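## Task

Take the block of sticky notes off the desk and put it on the counter, without knocking any desk carton onto the floor and without the robot toppling or ending up leaning.

## Robot and tools

ROBOT. The LinearBot has an omnidirectional base and a column about 1.7 m tall. A carriage rides the column (lift_m) and carries two identical six-joint arms, each ending in a two-finger gripper. Arm bases sit about 0.57 m + lift_m above the floor, with carriage parts hanging roughly 0.15 m lower. A hand reaches 0.78 m from its shoulder but only about 0.38 m below its arm base. The hand is about 0.16 m long and 0.1 m wide (0.14 m opened); the wrist camera sticks out 0.11 m from the joint 6 axis on one side. Fingertips are about 0.005 m thick in the closing direction and 0.02 m wide. Parked pose for joints 1 to 6: 0, 0.05, 0.05, 1.45, 0, 0; parked, the robot is about 0.85 m wide and 0.65 m long. Cameras: carriage_camera (fixed, facing forward, tilted about 20 degrees down), left_wrist_camera and right_wrist_camera (looking past the fingertips).

FRAMES. Units are metres and radians. Base frame: origin on the floor below the base centre, x forward, y left, z up. left_hand and right_hand report, in this frame, the point between that hand's finger pads; quat_wxyz maps base axes to hand axes (hand z runs along the fingers, fingers open along hand y; pointing straight up with joints 1, 5, 6 at 0 gives 1, 0, 0, 0). Hand readings can be off, usually too high, more at long reach. base_odometry is in the frame of the base at scene start, counts wheel turns only (slip counts as travel), heading in rad, left positive, -3.142 to 3.142; it can drift a degree or two after turns or long strafes.

TOOL move. Optional keys: base, joints, speeds, min_time_s, cameras. With no action it only reports state and images.
- base: one object holding exactly one key, a relative offset from where the base last measured itself: translate_m (forward +, -2 to 2 m), strafe_m (left +, -2 to 2 m) or rotate_rad (counter-clockwise +, -6.3 to 6.3 rad). Base moves stop after 14 s at most (time_out).
- joints: one object, keys by name, each an absolute target. lift_m 0 to 1 m. For each arm (prefix left_ or right_): joint1_rad -2.617 to 3.054 (yaw about vertical, 0 forward, + left); joint2_rad 0 to 3.141 (shoulder: 0 upper arm back and level, 1.57 up, 3.14 forward and level); joint3_rad 0 to 3.141 (elbow, 0 folded, 3.14 straight); joint4_rad -1.57 to 1.57 (wrist pitch, + lifts fingertips); joint5_rad -1.57 to 1.57 (wrist yaw, + turns fingertips right, opposite to joint 1); joint6_rad -2.094 to 2.094 (roll about the finger axis, + clockwise seen from forearm); gripper_m 0 to 0.093 m (pad gap). Done tolerances: lift 0.004, j1 0.02, j2 0.105, j3 0.06, j4 0.04, j5 0.025, j6 0.02, gripper 0.004.
- speeds: optional top-speed caps for this action: translate_m and strafe_m 0.02 to 0.5 m/s, rotate_rad 0.05 to 1.57 rad/s, lift_m 0.08 to 0.25 m/s; defaults are the maxima.
- min_time_s: 0.1 to 8 s, a floor on the duration of every arm and gripper motion in the action; it smooths paths (without it a 0.1 m+ move may stray about 2 cm).
All motions start together. No action exceeds 15 s. Unknown keys make the call invalid; out-of-range values get it refused, and a refusal or a stop blocking the request cancels the remaining move, wait and finished_scene calls of that reply. Joints or base omitted may still push toward older targets.

TOOL wait: seconds 0 to 10, commands nothing, returns state and images. zoom_image: camera plus region [x0, y0, x1, y1] in pixels from the top-left, at most 504 x 504, on that camera's latest image (must have been requested). finished_scene: scene = current scene number; irreversible, and the goal must hold without the robot.

RESULTS. The move line reads done or the worst status. Status words: done (base: wheels turned fully, even if slipping); off_target (stopped short, may still push); contact_stop or time_out (target dropped, holds in place); not_followed (a self-collision check withheld arm targets; the gripper still acts; the robot may retry later); limit_stop_at_motor_heat (resend the target). on_its_own lists uncommanded activity (held at = target). motor_effort is percent of max, + toward higher values, bracket = peak; errors up to a few points plus half the reading. A lift effort that keeps dropping while lowering means a hand or load is resting on something. Joint torques include the arm's weight, have fixed offsets, and joints 1 to 3 wrap at ±28 N m. A gripper firmly holding something may read off_target and reads up to 0.005 m below the object's width; shut on nothing it reads 0.000 to 0.003. Squeeze becomes full about 0.005 m below the first-touch reading; soft items get crushed. To release, command well above the reading. Images may lag the state slightly.

CAUTIONS. Arms have no contact stop: blocked, they keep pushing and then snap to target. The base ignores the arms, so drives can bend an arm. If stuck, back off about 0.2 m along the way you came (or turn back). Never reverse under a table edge into the column. The robot can topple with a high carriage, extended or loaded arms (about 1.5 kg per forward hand), pushing or sudden stops; only images reveal a lean. Arms must not strike or squeeze each other (grippers on the other's fingers included); to free a withheld pair, send one arm its current readings with joint 1 swung away, then the other arm next action. Heat builds while arms are extended or loaded, even as you think; MOTOR HOT appears at 75 °C and at 100 °C the arm goes limp for 30 to 60 s, dropping anything held. Park to cool. Loads sag a level hand 7 to 25 cm per kg. Avoid drops, releasing moving objects, slams, hard pushes, and knocking desk cartons to the floor. Thinking time lets the scene run while the last command is held; occasional nudges may shift loose items.

Each tool is called as a command line: name --argument value for each argument, lists and objects as JSON in quotes; but a table of rows of numbers goes row by row, as --pt "numbers of a row", without its own name.

## Session

move

Scene clock: 0.00 s.
Joint torques (N m): no reading
base_odometry: x=+0.000 y=+0.000 heading=+0.000
base_status: not commanded
joint_positions: lift_m=+0.300 left_joint1_rad=-0.010 left_joint2_rad=+0.044 left_joint3_rad=+0.048 left_joint4_rad=+1.430 left_joint5_rad=-0.008 left_joint6_rad=-0.004 left_gripper_m=+0.09396 right_joint1_rad=-0.011 right_joint2_rad=+0.047 right_joint3_rad=+0.039 right_joint4_rad=+1.421 right_joint5_rad=-0.003 right_joint6_rad=-0.048 right_gripper_m=+0.09396
joint_status: not commanded
motor_effort: lift_m=+29 drive_wheels=-1
left_hand: x=+0.2675 y=+0.3100 z=+1.2842 quat_wxyz=(+0.998, -0.004, +0.069, -0.007) (m; base frame)
right_hand: x=+0.2731 y=-0.3089 z=+1.2813 quat_wxyz=(+0.996, -0.003, +0.079, -0.029) (m; base frame)
pictures: carriage_camera, left_wrist_camera, right_wrist_camera
Images, in order (width x height): carriage_camera 504x504, left_wrist_camera 504x504, right_wrist_camera 504x504.

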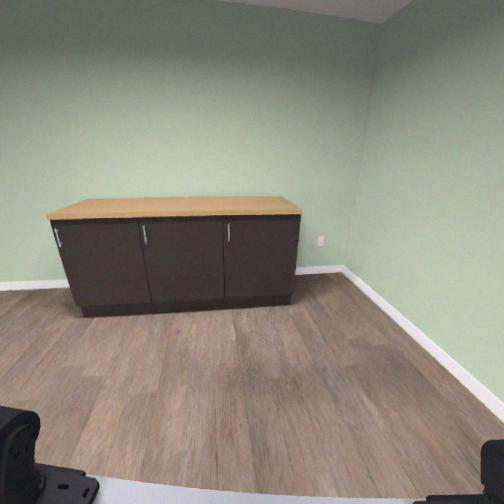

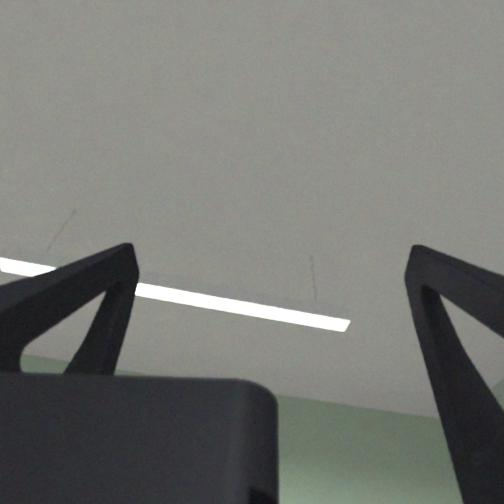

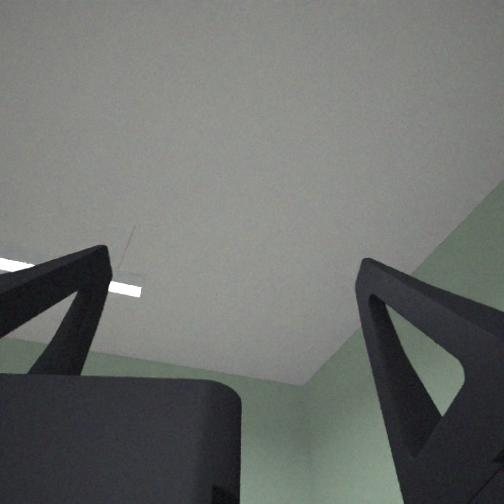

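move --base '{"rotate_rad": 1.2}' --cameras '["carriage_camera"]'

move --base '{"rotate_rad": 1.2}' --cameras '["carriage_camera"]'

move --base '{"rotate_rad": 1.2}' --cameras '["carriage_camera"]'

move --base '{"rotate_rad": 1.2}' --cameras '["carriage_camera"]'

Scene clock: 7.87 s.
Joint torques (N m): left_arm=[0.61 4.3 5.93 -0.22 -0.1 -0.04] | right_arm=[-0.08 4.22 7.24 -0.04 0 -0.12]
move: done
base_odometry: x=+0.000 y=+0.000 heading=+1.200
base_status: done
joint_positions: lift_m=+0.300 left_joint1_rad=-0.010 left_joint2_rad=+0.044 left_joint3_rad=+0.048 left_joint4_rad=+1.430 left_joint5_rad=-0.008 left_joint6_rad=-0.004 left_gripper_m=+0.09396 right_joint1_rad=-0.011 right_joint2_rad=+0.047 right_joint3_rad=+0.039 right_joint4_rad=+1.420 right_joint5_rad=-0.003 right_joint6_rad=-0.048 right_gripper_m=+0.09396
joint_status: not commanded
motor_effort: lift_m=+30(30) drive_wheels=+6(20)
left_hand: x=+0.2675 y=+0.3100 z=+1.2842 quat_wxyz=(+0.998, -0.004, +0.069, -0.007) (m; base frame)
right_hand: x=+0.2733 y=-0.3089 z=+1.2813 quat_wxyz=(+0.996, -0.003, +0.079, -0.029) (m; base frame)
pictures: carriage_camera
Images, in order (width x height): carriage_camera 504x504.

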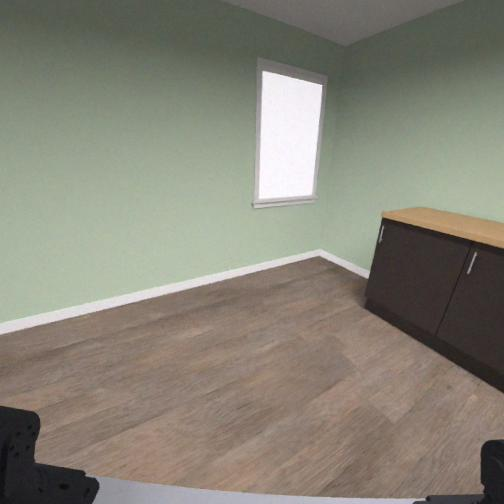

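Scene clock: 10.63 s.
Joint torques (N m): left_arm=[0.69 4.3 6.01 -0.21 -0.15 -0.04] | right_arm=[-0.01 4.27 7.23 -0.03 0 -0.11]
move: done
base_odometry: x=+0.000 y=+0.000 heading=+2.399
base_status: done
joint_positions: lift_m=+0.300 left_joint1_rad=-0.010 left_joint2_rad=+0.044 left_joint3_rad=+0.048 left_joint4_rad=+1.429 left_joint5_rad=-0.008 left_joint6_rad=-0.004 left_gripper_m=+0.09397 right_joint1_rad=-0.011 right_joint2_rad=+0.047 right_joint3_rad=+0.039 right_joint4_rad=+1.420 right_joint5_rad=-0.003 right_joint6_rad=-0.048 right_gripper_m=+0.09397
joint_status: not commanded
motor_effort: lift_m=+30(30) drive_wheels=+6(13)
left_hand: x=+0.2676 y=+0.3100 z=+1.2841 quat_wxyz=(+0.998, -0.004, +0.069, -0.007) (m; base frame)
right_hand: x=+0.2734 y=-0.3089 z=+1.2813 quat_wxyz=(+0.996, -0.003, +0.079, -0.029) (m; base frame)
pictures: carriage_camera
Images, in order (width x height): carriage_camera 504x504.

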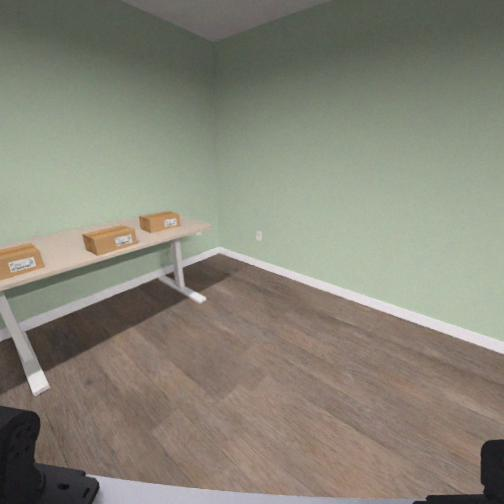

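Scene clock: 13.40 s.
Joint torques (N m): left_arm=[0.59 4.29 6 -0.2 -0.12 -0.05] | right_arm=[-0.02 4.23 7.19 -0.04 -0.01 -0.11]
move: done
base_odometry: x=+0.000 y=+0.000 heading=-2.685
base_status: done
joint_positions: lift_m=+0.300 left_joint1_rad=-0.010 left_joint2_rad=+0.044 left_joint3_rad=+0.048 left_joint4_rad=+1.429 left_joint5_rad=-0.008 left_joint6_rad=-0.004 left_gripper_m=+0.09398 right_joint1_rad=-0.011 right_joint2_rad=+0.047 right_joint3_rad=+0.039 right_joint4_rad=+1.419 right_joint5_rad=-0.003 right_joint6_rad=-0.048 right_gripper_m=+0.09398
joint_status: not commanded
motor_effort: lift_m=+30(30) drive_wheels=+7(14)
left_hand: x=+0.2676 y=+0.3100 z=+1.2841 quat_wxyz=(+0.998, -0.004, +0.069, -0.007) (m; base frame)
right_hand: x=+0.2734 y=-0.3089 z=+1.2813 quat_wxyz=(+0.996, -0.003, +0.079, -0.029) (m; base frame)
pictures: carriage_camera
Images, in order (width x height): carriage_camera 504x504.

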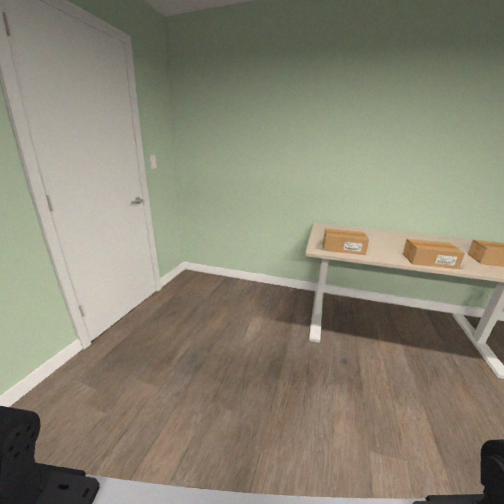

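Scene clock: 16.17 s.
Joint torques (N m): left_arm=[0.59 4.26 6.01 -0.19 -0.11 -0.06] | right_arm=[-0.06 4.26 7.16 -0.03 0.01 -0.12]
move: done
base_odometry: x=+0.000 y=+0.000 heading=-1.485
base_status: done
joint_positions: lift_m=+0.300 left_joint1_rad=-0.010 left_joint2_rad=+0.044 left_joint3_rad=+0.048 left_joint4_rad=+1.429 left_joint5_rad=-0.008 left_joint6_rad=-0.004 left_gripper_m=+0.09398 right_joint1_rad=-0.011 right_joint2_rad=+0.047 right_joint3_rad=+0.039 right_joint4_rad=+1.419 right_joint5_rad=-0.003 right_joint6_rad=-0.048 right_gripper_m=+0.09398
joint_status: not commanded
motor_effort: lift_m=+29(30) drive_wheels=+5(13)
left_hand: x=+0.2677 y=+0.3100 z=+1.2841 quat_wxyz=(+0.998, -0.004, +0.069, -0.007) (m; base frame)
right_hand: x=+0.2735 y=-0.3089 z=+1.2813 quat_wxyz=(+0.996, -0.003, +0.080, -0.029) (m; base frame)
pictures: carriage_camera
Images, in order (width x height): carriage_camera 504x504.

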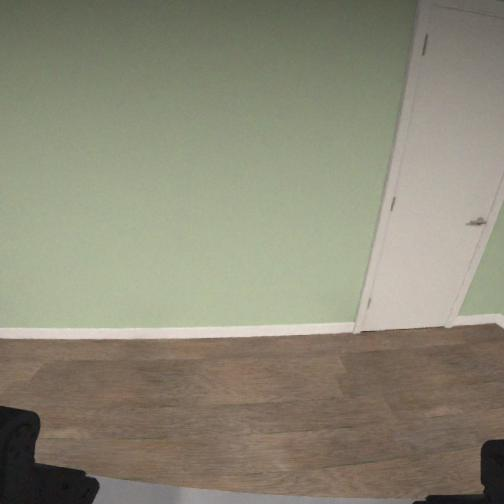

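move --base '{"rotate_rad": -1.657}' --joints '{"lift_m": 0.7}' --cameras '["carriage_camera"]'

Scene clock: 25.37 s.
Joint torques (N m): left_arm=[0.59 4.33 5.98 -0.18 -0.11 -0.04] | right_arm=[-0.05 4.29 7.21 -0.04 0 -0.11]
move: done
base_odometry: x=+0.000 y=+0.000 heading=+3.142
base_status: done
joint_positions: lift_m=+0.700 left_joint1_rad=-0.010 left_joint2_rad=+0.044 left_joint3_rad=+0.048 left_joint4_rad=+1.428 left_joint5_rad=-0.008 left_joint6_rad=-0.004 left_gripper_m=+0.09398 right_joint1_rad=-0.011 right_joint2_rad=+0.047 right_joint3_rad=+0.039 right_joint4_rad=+1.419 right_joint5_rad=-0.003 right_joint6_rad=-0.048 right_gripper_m=+0.09398
joint_status: all done
motor_effort: lift_m=+31(38) drive_wheels=+7(18)
left_hand: x=+0.2680 y=+0.3101 z=+1.6840 quat_wxyz=(+0.998, -0.004, +0.070, -0.007) (m; base frame)
right_hand: x=+0.2735 y=-0.3089 z=+1.6812 quat_wxyz=(+0.996, -0.003, +0.080, -0.029) (m; base frame)
pictures: carriage_camera
Images, in order (width x height): carriage_camera 504x504.

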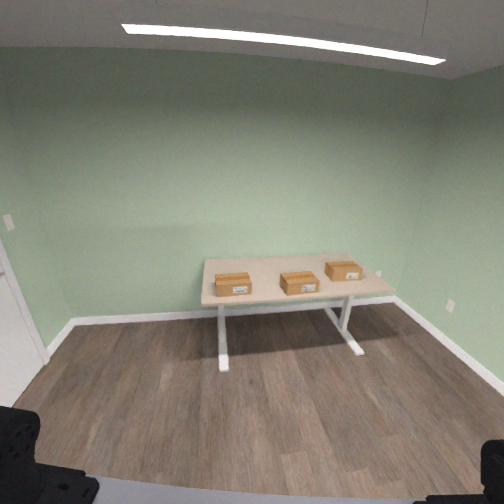

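zoom_image --camera "carriage_camera" --region '[190, 240, 400, 320]'

Scaled by 2.400 from the camera's 504x504 image, which has a finer 720x720 frame.

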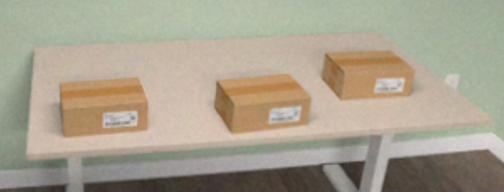

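move --base '{"translate_m": 1.0}' --cameras '["carriage_camera"]'

Scene clock: 36.43 s.
Joint torques (N m): left_arm=[0.68 4.31 5.94 -0.18 -0.1 -0.04] | right_arm=[-0.05 4.22 7.19 0.02 0 -0.11]
move: done
base_odometry: x=-1.000 y=+0.002 heading=+3.140
base_status: done
joint_positions: lift_m=+0.700 left_joint1_rad=-0.010 left_joint2_rad=+0.044 left_joint3_rad=+0.048 left_joint4_rad=+1.427 left_joint5_rad=-0.008 left_joint6_rad=-0.004 left_gripper_m=+0.09398 right_joint1_rad=-0.011 right_joint2_rad=+0.047 right_joint3_rad=+0.039 right_joint4_rad=+1.416 right_joint5_rad=-0.003 right_joint6_rad=-0.048 right_gripper_m=+0.09398
joint_status: not commanded
motor_effort: lift_m=+31(31) drive_wheels=-12(22)
left_hand: x=+0.2681 y=+0.3101 z=+1.6840 quat_wxyz=(+0.998, -0.004, +0.070, -0.007) (m; base frame)
right_hand: x=+0.2743 y=-0.3090 z=+1.6810 quat_wxyz=(+0.996, -0.003, +0.081, -0.029) (m; base frame)
pictures: carriage_camera
Images, in order (width x height): carriage_camera 504x504.

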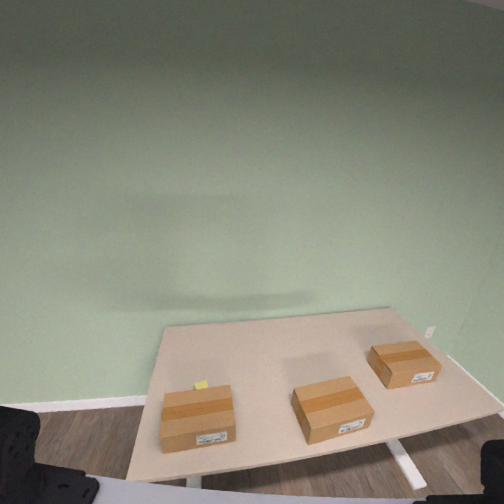

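zoom_image --camera "carriage_camera" --region '[130, 340, 260, 470]'

Scaled by 3.877 from the camera's 504x504 image, which has a finer 720x720 frame.

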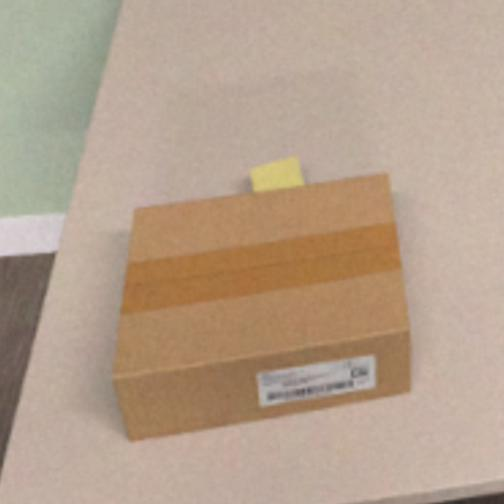

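move --joints '{"left_joint1_rad": 0, "left_joint2_rad": 1.57, "left_joint3_rad": 1.57, "left_joint4_rad": 0, "left_joint5_rad": 0, "left_joint6_rad": 0}' --min_time_s 4

move --joints '{"left_joint4_rad": -1.5}' --min_time_s 2

move --joints '{"left_joint2_rad": 1.2, "left_joint3_rad": 1.2}' --min_time_s 2

move --joints '{"left_joint2_rad": 1.2, "left_joint3_rad": 0.7, "left_joint4_rad": -1.0}' --min_time_s 2

Scene clock: 90.97 s.
Joint torques (N m): left_arm=[1.06 -7.64 10.89 2.45 -0.03 0] | right_arm=[-0.01 4.22 7.2 0.02 0.01 -0.12]
move: done
base_odometry: x=-1.000 y=+0.002 heading=+3.140
base_status: not commanded
joint_positions: lift_m=+0.700 left_joint1_rad=-0.005 left_joint2_rad=+1.556 left_joint3_rad=+1.544 left_joint4_rad=+0.021 left_joint5_rad=-0.007 left_joint6_rad=-0.004 left_gripper_m=+0.09398 right_joint1_rad=-0.011 right_joint2_rad=+0.047 right_joint3_rad=+0.039 right_joint4_rad=+1.416 right_joint5_rad=-0.003 right_joint6_rad=-0.048 right_gripper_m=+0.09398
joint_status: all done
motor_effort: lift_m=+31(31) drive_wheels=+6(12)
left_hand: x=+0.7403 y=+0.3075 z=+1.6913 quat_wxyz=(+0.710, -0.002, +0.704, -0.001) (m; base frame)
right_hand: x=+0.2743 y=-0.3090 z=+1.6810 quat_wxyz=(+0.996, -0.003, +0.081, -0.029) (m; base frame)
pictures: carriage_camera, left_wrist_camera, right_wrist_camera
Images, in order (width x height): carriage_camera 504x504, left_wrist_camera 504x504, right_wrist_camera 504x504.

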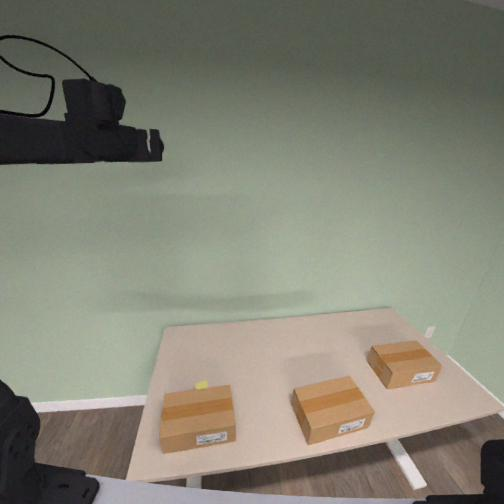

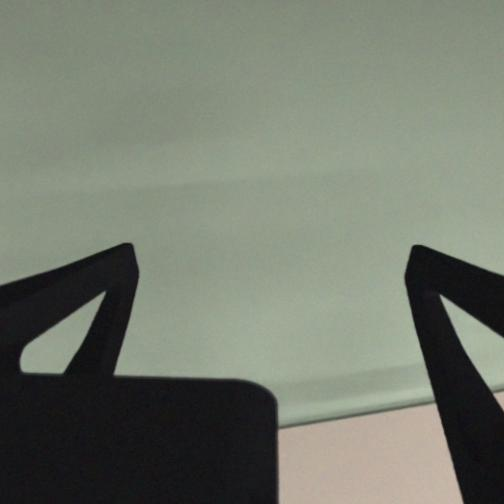

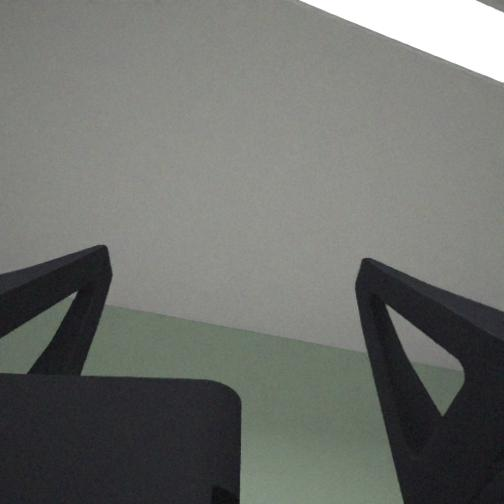

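Scene clock: 93.40 s.
Joint torques (N m): left_arm=[1.05 -6.02 9.29 0.56 -0.04 -0.01] | right_arm=[-0.05 4.22 7.21 0 0.01 -0.12]
move: done
base_odometry: x=-1.000 y=+0.002 heading=+3.140
base_status: not commanded
joint_positions: lift_m=+0.700 left_joint1_rad=-0.005 left_joint2_rad=+1.556 left_joint3_rad=+1.545 left_joint4_rad=-1.484 left_joint5_rad=-0.007 left_joint6_rad=-0.004 left_gripper_m=+0.09398 right_joint1_rad=-0.011 right_joint2_rad=+0.047 right_joint3_rad=+0.039 right_joint4_rad=+1.416 right_joint5_rad=-0.003 right_joint6_rad=-0.048 right_gripper_m=+0.09398
joint_status: all done
motor_effort: lift_m=+31(31) drive_wheels=+8(9)
left_hand: x=+0.5132 y=+0.3087 z=+1.4442 quat_wxyz=(+0.038, +0.001, +0.999, +0.003) (m; base frame)
right_hand: x=+0.2743 y=-0.3090 z=+1.6810 quat_wxyz=(+0.996, -0.003, +0.081, -0.029) (m; base frame)
pictures: carriage_camera, left_wrist_camera, right_wrist_camera
Images, in order (width x height): carriage_camera 504x504, left_wrist_camera 504x504, right_wrist_camera 504x504.

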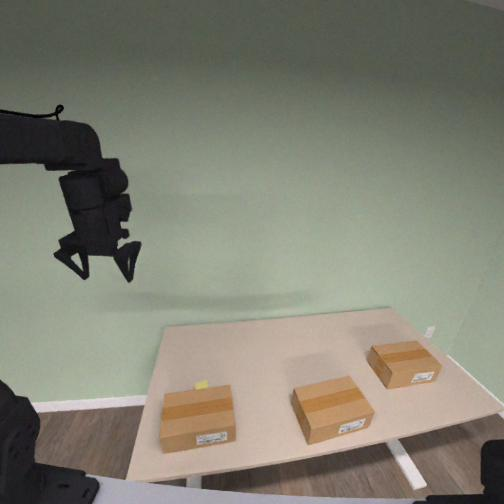

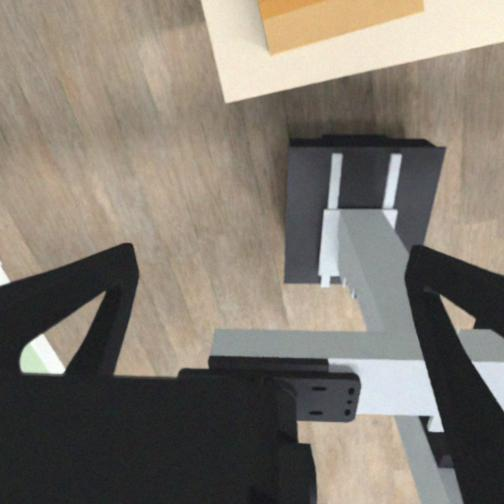

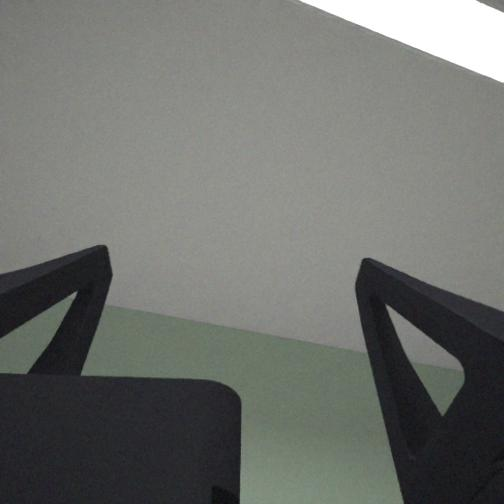

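Scene clock: 95.70 s.
Joint torques (N m): left_arm=[1.03 -4.89 5.38 0.68 -0.02 -0.02] | right_arm=[-0.09 4.23 7.2 0.01 0.01 -0.11]
move: done
base_odometry: x=-1.000 y=+0.002 heading=+3.140
base_status: not commanded
joint_positions: lift_m=+0.700 left_joint1_rad=-0.005 left_joint2_rad=+1.212 left_joint3_rad=+1.214 left_joint4_rad=-1.491 left_joint5_rad=-0.007 left_joint6_rad=-0.004 left_gripper_m=+0.09398 right_joint1_rad=-0.011 right_joint2_rad=+0.047 right_joint3_rad=+0.039 right_joint4_rad=+1.416 right_joint5_rad=-0.003 right_joint6_rad=-0.048 right_gripper_m=+0.09398
joint_status: all done
motor_effort: lift_m=+31(31) drive_wheels=-9(12)
left_hand: x=+0.4251 y=+0.3092 z=+1.4304 quat_wxyz=(+0.041, +0.001, +0.999, +0.003) (m; base frame)
right_hand: x=+0.2743 y=-0.3090 z=+1.6810 quat_wxyz=(+0.996, -0.003, +0.081, -0.029) (m; base frame)
pictures: carriage_camera, left_wrist_camera, right_wrist_camera
Images, in order (width x height): carriage_camera 504x504, left_wrist_camera 504x504, right_wrist_camera 504x504.

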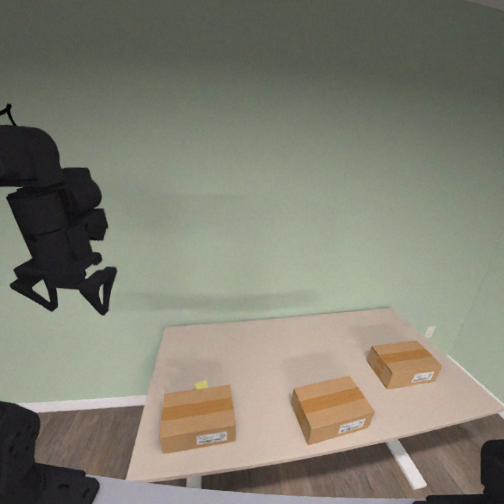

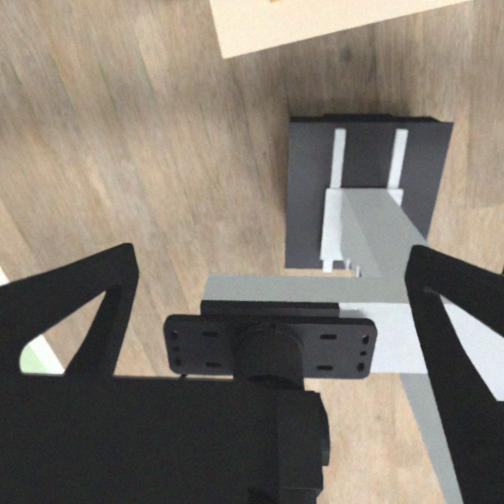

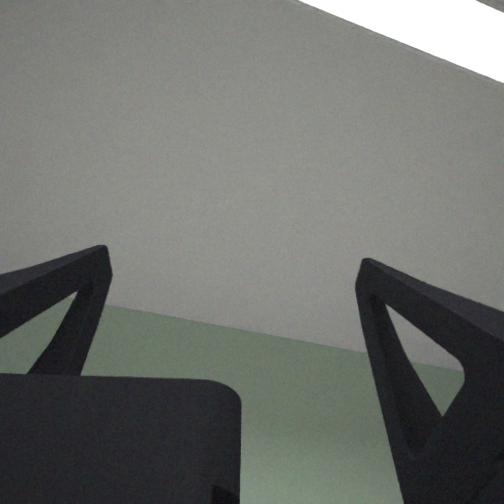

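Scene clock: 98.00 s.
Joint torques (N m): left_arm=[0.98 -4.94 5.48 0.86 -0.05 -0.02] | right_arm=[-0.03 4.26 7.23 -0.01 0 -0.11]
move: done
base_odometry: x=-1.000 y=+0.002 heading=+3.140
base_status: not commanded
joint_positions: lift_m=+0.700 left_joint1_rad=-0.005 left_joint2_rad=+1.212 left_joint3_rad=+0.714 left_joint4_rad=-1.012 left_joint5_rad=-0.007 left_joint6_rad=-0.004 left_gripper_m=+0.09398 right_joint1_rad=-0.011 right_joint2_rad=+0.047 right_joint3_rad=+0.039 right_joint4_rad=+1.416 right_joint5_rad=-0.003 right_joint6_rad=-0.048 right_gripper_m=+0.09398
joint_status: all done
motor_effort: lift_m=+31(31) drive_wheels=-9(12)
left_hand: x=+0.4189 y=+0.3092 z=+1.3054 quat_wxyz=(+0.031, +0.001, +1.000, +0.004) (m; base frame)
right_hand: x=+0.2743 y=-0.3090 z=+1.6810 quat_wxyz=(+0.996, -0.003, +0.081, -0.029) (m; base frame)
pictures: carriage_camera, left_wrist_camera, right_wrist_camera
Images, in order (width x height): carriage_camera 504x504, left_wrist_camera 504x504, right_wrist_camera 504x504.

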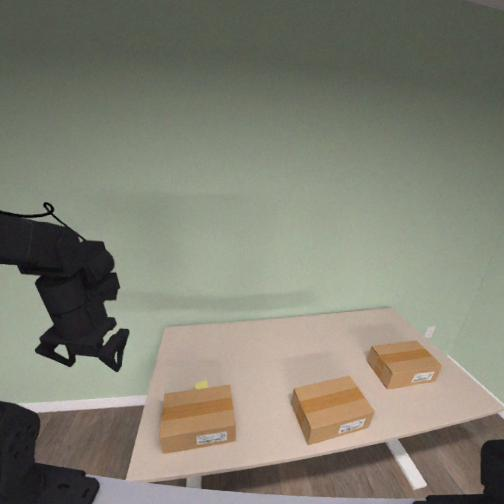

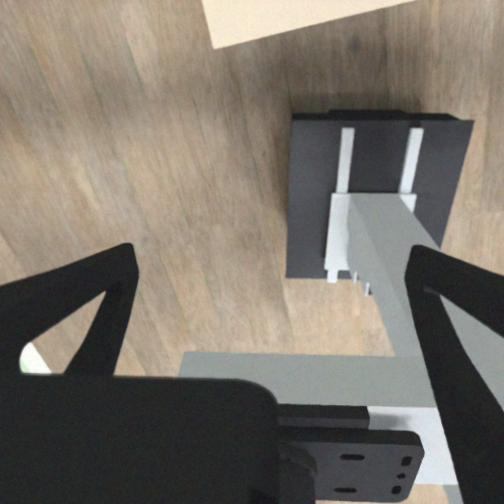

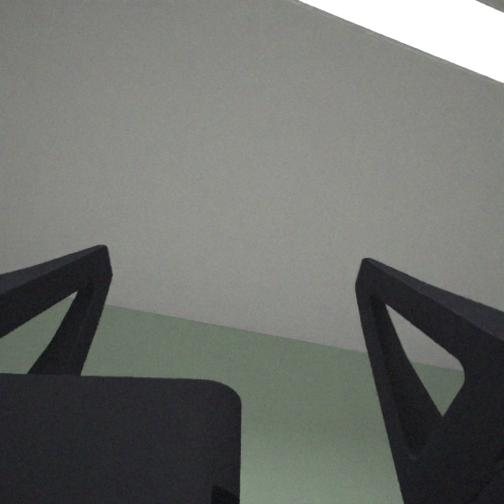

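move --base '{"rotate_rad": 0.184}' --cameras '["carriage_camera"]'

move --base '{"strafe_m": -0.25}' --cameras '["carriage_camera"]'

Scene clock: 146.77 s.
Joint torques (N m): left_arm=[0.8 -4.85 5.46 0.82 -0.06 -0.01] | right_arm=[-0.03 4.25 7.21 0 0.01 -0.12]
move: done
base_odometry: x=-1.001 y=+0.002 heading=-2.959
base_status: done
joint_positions: lift_m=+0.700 left_joint1_rad=-0.003 left_joint2_rad=+1.212 left_joint3_rad=+0.714 left_joint4_rad=-1.004 left_joint5_rad=-0.005 left_joint6_rad=-0.004 left_gripper_m=+0.09399 right_joint1_rad=-0.011 right_joint2_rad=+0.047 right_joint3_rad=+0.039 right_joint4_rad=+1.417 right_joint5_rad=-0.003 right_joint6_rad=-0.048 right_gripper_m=+0.09398
joint_status: not commanded
motor_effort: lift_m=+31(31) drive_wheels=+4(12)
left_hand: x=+0.4208 y=+0.3092 z=+1.3055 quat_wxyz=(+0.035, +0.000, +0.999, +0.002) (m; base frame)
right_hand: x=+0.2741 y=-0.3090 z=+1.6811 quat_wxyz=(+0.996, -0.003, +0.081, -0.029) (m; base frame)
pictures: carriage_camera
Images, in order (width x height): carriage_camera 504x504.

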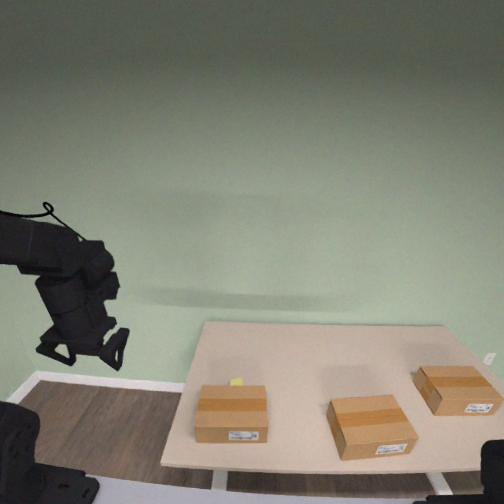

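Scene clock: 149.17 s.
Joint torques (N m): left_arm=[0.75 -4.97 5.52 0.81 -0.11 -0.01] | right_arm=[-0.05 4.27 7.19 0 0.01 -0.12]
move: done
base_odometry: x=-1.046 y=+0.248 heading=-2.958
base_status: done
joint_positions: lift_m=+0.700 left_joint1_rad=-0.003 left_joint2_rad=+1.211 left_joint3_rad=+0.714 left_joint4_rad=-1.004 left_joint5_rad=-0.002 left_joint6_rad=-0.003 left_gripper_m=+0.09399 right_joint1_rad=-0.010 right_joint2_rad=+0.047 right_joint3_rad=+0.039 right_joint4_rad=+1.417 right_joint5_rad=-0.003 right_joint6_rad=-0.048 right_gripper_m=+0.09398
joint_status: not commanded
motor_effort: lift_m=+31(31) drive_wheels=-11(19)
left_hand: x=+0.4209 y=+0.3088 z=+1.3057 quat_wxyz=(+0.035, +0.000, +0.999, +0.001) (m; base frame)
right_hand: x=+0.2740 y=-0.3089 z=+1.6811 quat_wxyz=(+0.996, -0.003, +0.081, -0.029) (m; base frame)
pictures: carriage_camera
Images, in order (width x height): carriage_camera 504x504.

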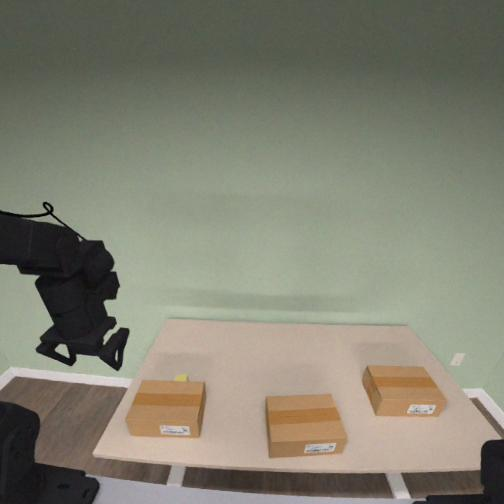

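zoom_image --camera "carriage_camera" --region '[120, 360, 220, 460]'

Scaled by 5.040 from the camera's 504x504 image, which has a finer 720x720 frame.

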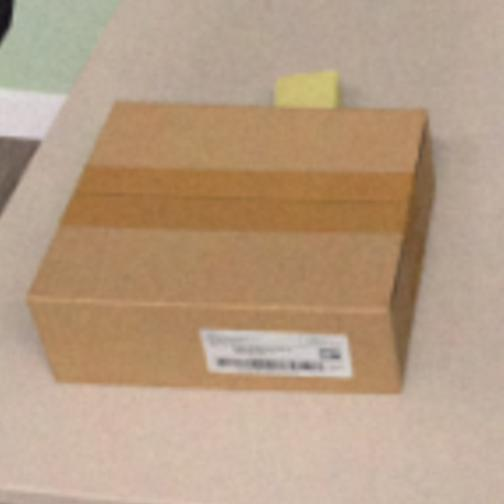

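move --base '{"translate_m": 0.2}' --speeds '{"translate_m": 0.2}'

Scene clock: 160.63 s.
Joint torques (N m): left_arm=[0.84 -4.62 5.53 0.8 -0.11 0] | right_arm=[-0.06 4.25 7.24 0.02 0 -0.12]
move: done
base_odometry: x=-1.243 y=+0.212 heading=-2.959
base_status: done
joint_positions: lift_m=+0.700 left_joint1_rad=-0.003 left_joint2_rad=+1.208 left_joint3_rad=+0.714 left_joint4_rad=-1.003 left_joint5_rad=-0.002 left_joint6_rad=-0.003 left_gripper_m=+0.09399 right_joint1_rad=-0.010 right_joint2_rad=+0.047 right_joint3_rad=+0.039 right_joint4_rad=+1.416 right_joint5_rad=-0.003 right_joint6_rad=-0.048 right_gripper_m=+0.09398
joint_status: not commanded
motor_effort: lift_m=+31(31) drive_wheels=+4(12)
left_hand: x=+0.4214 y=+0.3088 z=+1.3062 quat_wxyz=(+0.037, +0.000, +0.999, +0.001) (m; base frame)
right_hand: x=+0.2743 y=-0.3089 z=+1.6810 quat_wxyz=(+0.996, -0.003, +0.081, -0.029) (m; base frame)
pictures: carriage_camera, left_wrist_camera, right_wrist_camera
Images, in order (width x height): carriage_camera 504x504, left_wrist_camera 504x504, right_wrist_camera 504x504.

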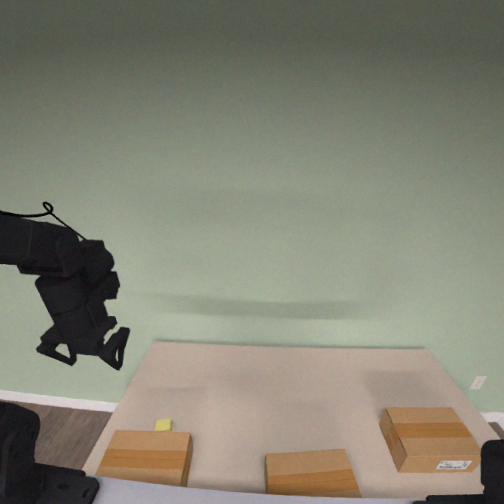

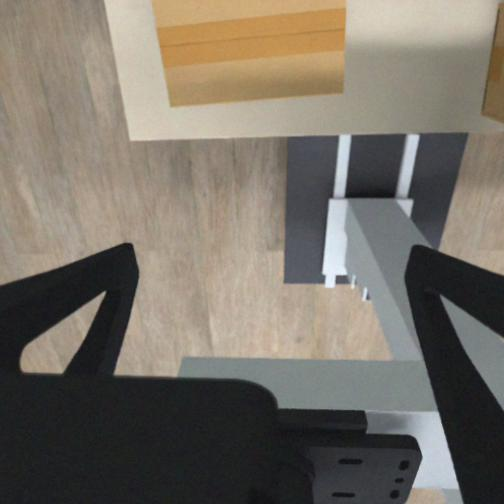

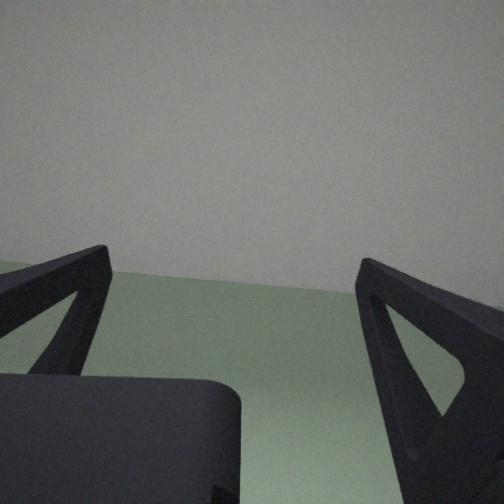

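zoom_image --camera "carriage_camera" --region '[90, 400, 200, 500]'

Scaled by 4.582 from the camera's 504x504 image, which has a finer 720x720 frame.

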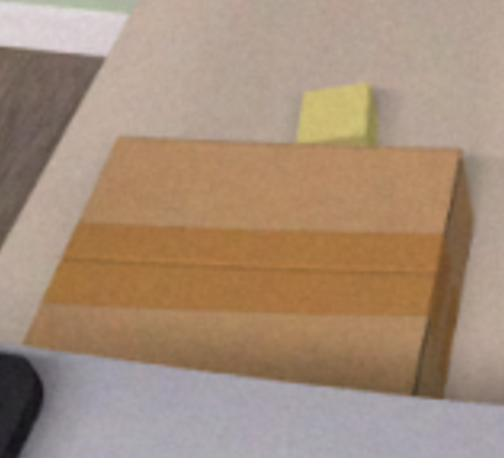

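move --joints '{"left_joint1_rad": 0, "left_joint2_rad": 3.0, "left_joint3_rad": 2.008, "left_joint4_rad": -0.576, "left_joint5_rad": 0, "left_joint6_rad": 0}' --min_time_s 4

Scene clock: 200.00 s.
Joint torques (N m): left_arm=[0.83 -14.72 7.1 0.69 -0.09 -0.01] | right_arm=[-0.05 4.25 7.19 0.01 0 -0.12]
move: done
base_odometry: x=-1.243 y=+0.212 heading=-2.959
base_status: not commanded
joint_positions: lift_m=+0.700 left_joint1_rad=-0.003 left_joint2_rad=+2.977 left_joint3_rad=+1.990 left_joint4_rad=-0.588 left_joint5_rad=-0.002 left_joint6_rad=-0.003 left_gripper_m=+0.09399 right_joint1_rad=-0.010 right_joint2_rad=+0.047 right_joint3_rad=+0.039 right_joint4_rad=+1.416 right_joint5_rad=-0.003 right_joint6_rad=-0.048 right_gripper_m=+0.09398
joint_status: all done
motor_effort: lift_m=+31(31) drive_wheels=+5(9)
left_hand: x=+0.6972 y=+0.3080 z=+0.9939 quat_wxyz=(-0.002, +0.000, +1.000, +0.001) (m; base frame)
right_hand: x=+0.2743 y=-0.3089 z=+1.6810 quat_wxyz=(+0.996, -0.003, +0.081, -0.029) (m; base frame)
pictures: carriage_camera, left_wrist_camera, right_wrist_camera
Images, in order (width x height): carriage_camera 504x504, left_wrist_camera 504x504, right_wrist_camera 504x504.

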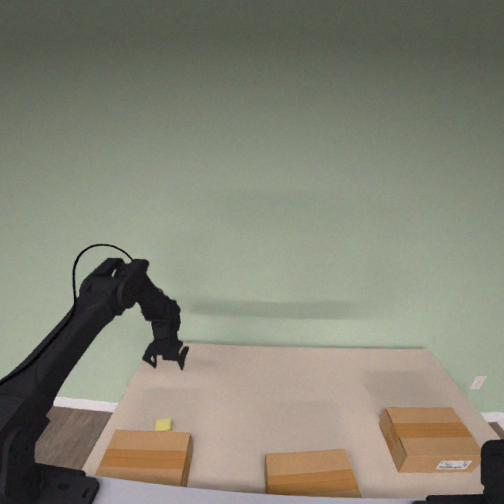

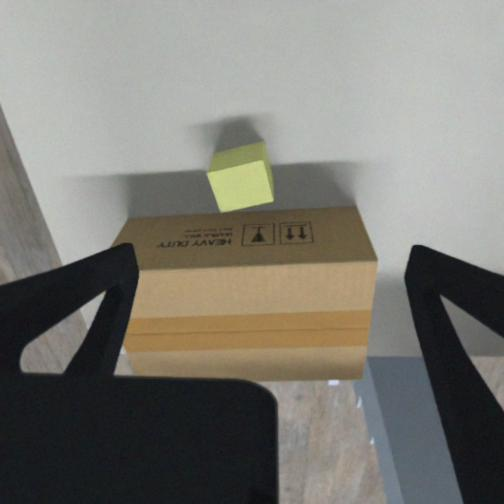

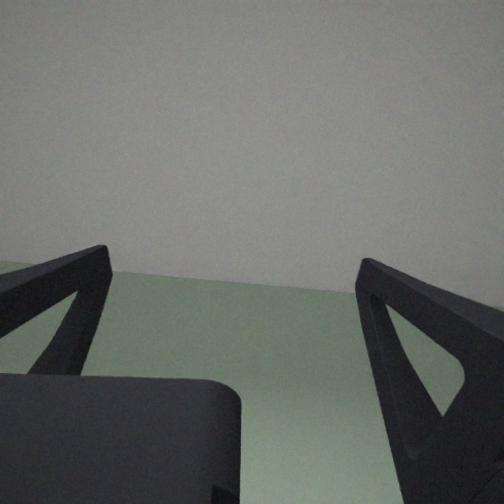

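move --joints '{"lift_m": 0.62}' --cameras '["left_wrist_camera", "carriage_camera"]'

Scene clock: 212.47 s.
Joint torques (N m): left_arm=[0.79 -16.34 6.28 0.61 -0.1 -0.01] | right_arm=[-0.09 4.22 7.17 -0.01 0 -0.13]
move: done
base_odometry: x=-1.243 y=+0.212 heading=-2.959
base_status: not commanded
joint_positions: lift_m=+0.620 left_joint1_rad=-0.003 left_joint2_rad=+2.994 left_joint3_rad=+1.997 left_joint4_rad=-0.579 left_joint5_rad=-0.002 left_joint6_rad=-0.003 left_gripper_m=+0.09399 right_joint1_rad=-0.010 right_joint2_rad=+0.047 right_joint3_rad=+0.039 right_joint4_rad=+1.416 right_joint5_rad=-0.003 right_joint6_rad=-0.048 right_gripper_m=+0.09398
joint_status: all done
motor_effort: lift_m=+28(28) drive_wheels=-8(9)
left_hand: x=+0.6959 y=+0.3080 z=+0.9078 quat_wxyz=(-0.003, +0.000, +1.000, +0.001) (m; base frame)
right_hand: x=+0.2743 y=-0.3089 z=+1.6013 quat_wxyz=(+0.996, -0.003, +0.081, -0.029) (m; base frame)
pictures: carriage_camera, left_wrist_camera
Images, in order (width x height): carriage_camera 504x504, left_wrist_camera 504x504.

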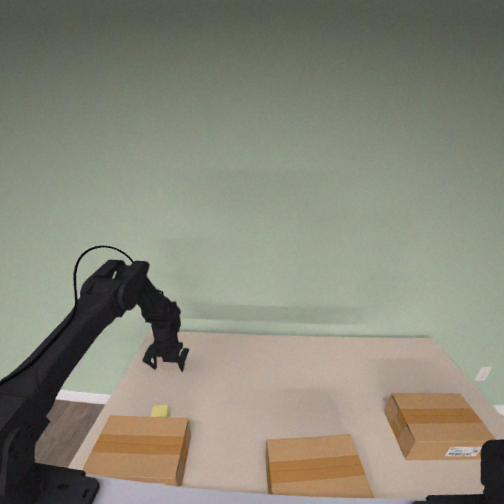

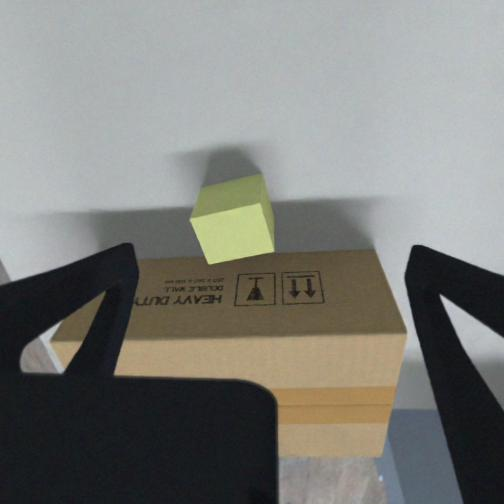

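move --joints '{"left_joint1_rad": 0.035, "left_joint2_rad": 2.875, "left_joint3_rad": 1.704, "left_joint4_rad": -0.4, "left_joint5_rad": 0, "left_joint6_rad": 0}' --min_time_s 2 --cameras '["left_wrist_camera", "carriage_camera"]'

Scene clock: 292.40 s.
Joint torques (N m): left_arm=[1.03 -19.36 3.14 0.62 -0.09 0] | right_arm=[-0.06 4.27 7.2 0 0.01 -0.13]
move: done
base_odometry: x=-1.243 y=+0.212 heading=-2.959
base_status: not commanded
joint_positions: lift_m=+0.620 left_joint1_rad=+0.030 left_joint2_rad=+2.912 left_joint3_rad=+1.715 left_joint4_rad=-0.412 left_joint5_rad=-0.002 left_joint6_rad=-0.003 left_gripper_m=+0.09399 right_joint1_rad=-0.010 right_joint2_rad=+0.047 right_joint3_rad=+0.039 right_joint4_rad=+1.416 right_joint5_rad=-0.003 right_joint6_rad=-0.048 right_gripper_m=+0.09398
joint_status: all done
motor_effort: lift_m=+28(28) drive_wheels=-8(9)
left_hand: x=+0.6456 y=+0.3216 z=+0.8965 quat_wxyz=(-0.019, -0.016, +1.000, +0.001) (m; base frame)
right_hand: x=+0.2743 y=-0.3089 z=+1.6013 quat_wxyz=(+0.996, -0.003, +0.081, -0.029) (m; base frame)
pictures: carriage_camera, left_wrist_camera
Images, in order (width x height): carriage_camera 504x504, left_wrist_camera 504x504.

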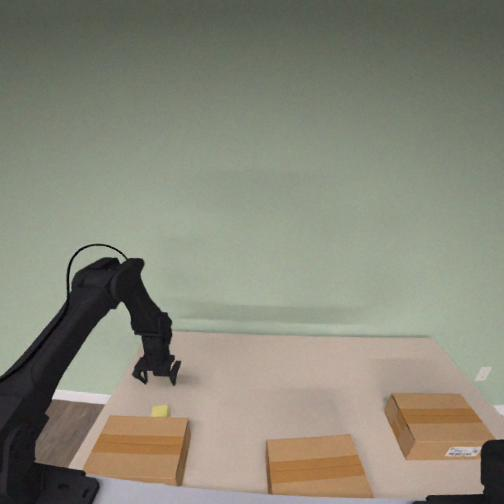

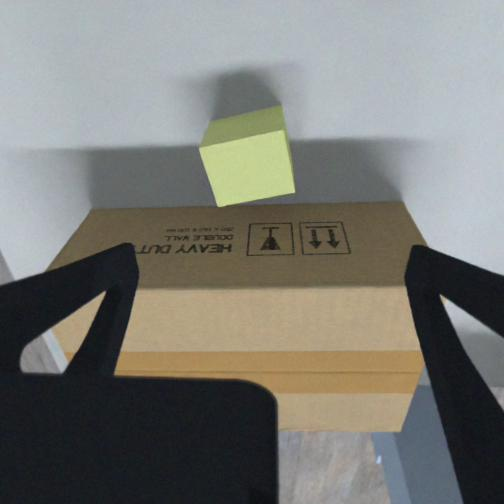

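zoom_image --camera "left_wrist_camera" --region '[120, 100, 370, 350]'

Scaled by 2.016 from the camera's 504x504 image, which has a finer 720x720 frame.

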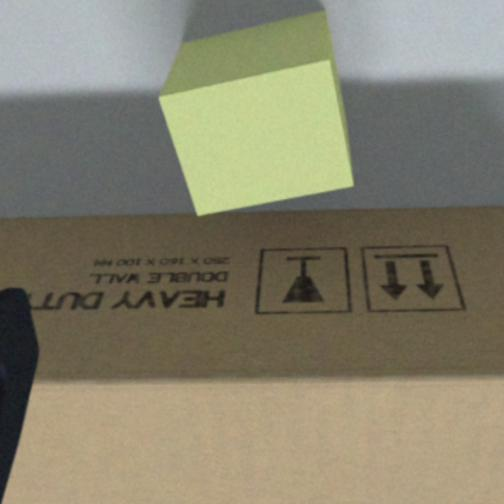

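zoom_image --camera "left_wrist_camera" --region '[180, 90, 320, 230]'

zoom_image --camera "left_wrist_camera" --region '[0, 180, 504, 504]'

Scaled by 3.600 from the camera's 504x504 image, which has a finer 720x720 frame.

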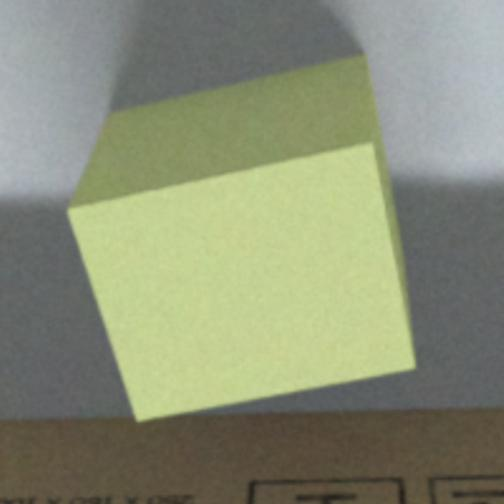

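Scaled by 1.000.

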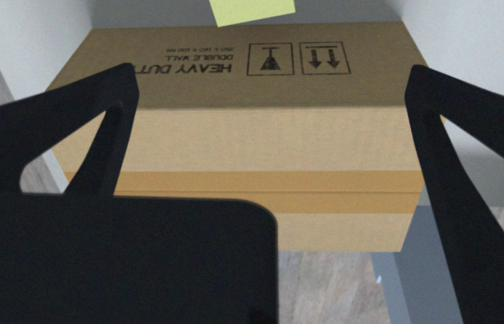

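move --joints '{"left_joint1_rad": 0.056, "left_joint2_rad": 2.9, "left_joint3_rad": 1.695, "left_joint4_rad": -0.485, "left_joint5_rad": 0, "left_joint6_rad": -0.25}' --min_time_s 2 --cameras '["left_wrist_camera", "carriage_camera"]'

Scene clock: 368.53 s.
Joint torques (N m): left_arm=[0.99 -16.64 2.95 0.1 -0.12 -0.13] | right_arm=[-0.09 4.25 7.17 0 0 -0.11]
move: done
base_odometry: x=-1.243 y=+0.212 heading=-2.959
base_status: not commanded
joint_positions: lift_m=+0.620 left_joint1_rad=+0.051 left_joint2_rad=+2.912 left_joint3_rad=+1.705 left_joint4_rad=-0.471 left_joint5_rad=-0.002 left_joint6_rad=-0.241 left_gripper_m=+0.09399 right_joint1_rad=-0.010 right_joint2_rad=+0.047 right_joint3_rad=+0.039 right_joint4_rad=+1.416 right_joint5_rad=-0.003 right_joint6_rad=-0.048 right_gripper_m=+0.09398
joint_status: all done
motor_effort: lift_m=+28(28) drive_wheels=-7(10)
left_hand: x=+0.6265 y=+0.3293 z=+0.8963 quat_wxyz=(-0.053, -0.145, +0.988, +0.006) (m; base frame)
right_hand: x=+0.2743 y=-0.3089 z=+1.6013 quat_wxyz=(+0.996, -0.003, +0.081, -0.029) (m; base frame)
pictures: carriage_camera, left_wrist_camera
Images, in order (width x height): carriage_camera 504x504, left_wrist_camera 504x504.

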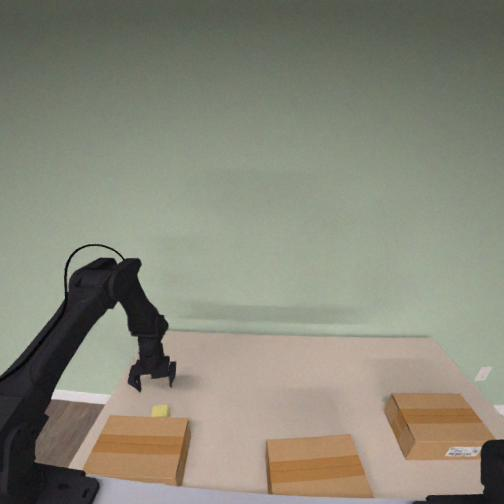

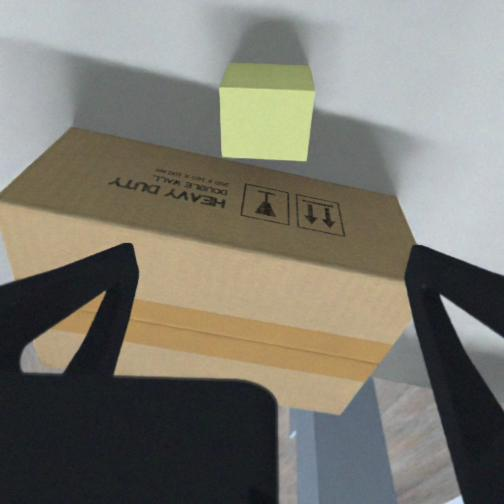

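move --joints '{"lift_m": 0.53}' --cameras '["left_wrist_camera", "carriage_camera"]'

Scene clock: 379.13 s.
Joint torques (N m): left_arm=[0.95 -16.65 3.3 0.18 -0.11 -0.15] | right_arm=[-0.09 4.26 7.13 0.02 0 -0.11]
move: done
base_odometry: x=-1.243 y=+0.212 heading=-2.959
base_status: not commanded
joint_positions: lift_m=+0.530 left_joint1_rad=+0.051 left_joint2_rad=+2.911 left_joint3_rad=+1.702 left_joint4_rad=-0.478 left_joint5_rad=-0.002 left_joint6_rad=-0.242 left_gripper_m=+0.09399 right_joint1_rad=-0.010 right_joint2_rad=+0.047 right_joint3_rad=+0.039 right_joint4_rad=+1.416 right_joint5_rad=-0.003 right_joint6_rad=-0.048 right_gripper_m=+0.09398
joint_status: all done
motor_effort: lift_m=+28(29) drive_wheels=-8(10)
left_hand: x=+0.6235 y=+0.3291 z=+0.8064 quat_wxyz=(-0.058, -0.145, +0.988, +0.007) (m; base frame)
right_hand: x=+0.2743 y=-0.3089 z=+1.5113 quat_wxyz=(+0.996, -0.003, +0.081, -0.029) (m; base frame)
pictures: carriage_camera, left_wrist_camera
Images, in order (width x height): carriage_camera 504x504, left_wrist_camera 504x504.

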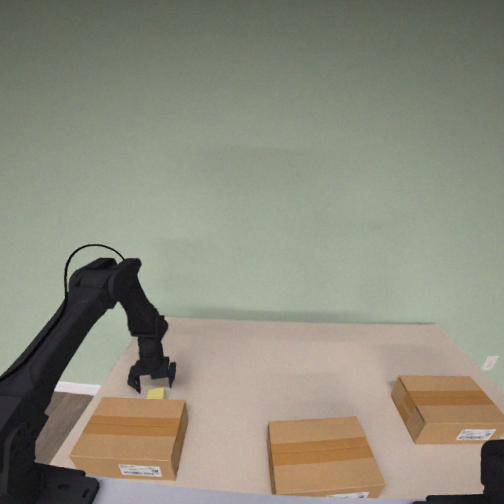

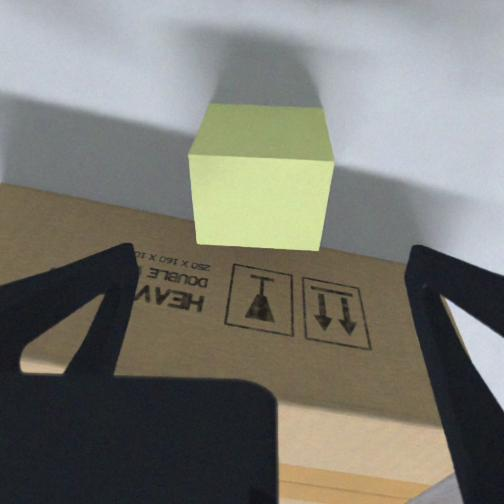

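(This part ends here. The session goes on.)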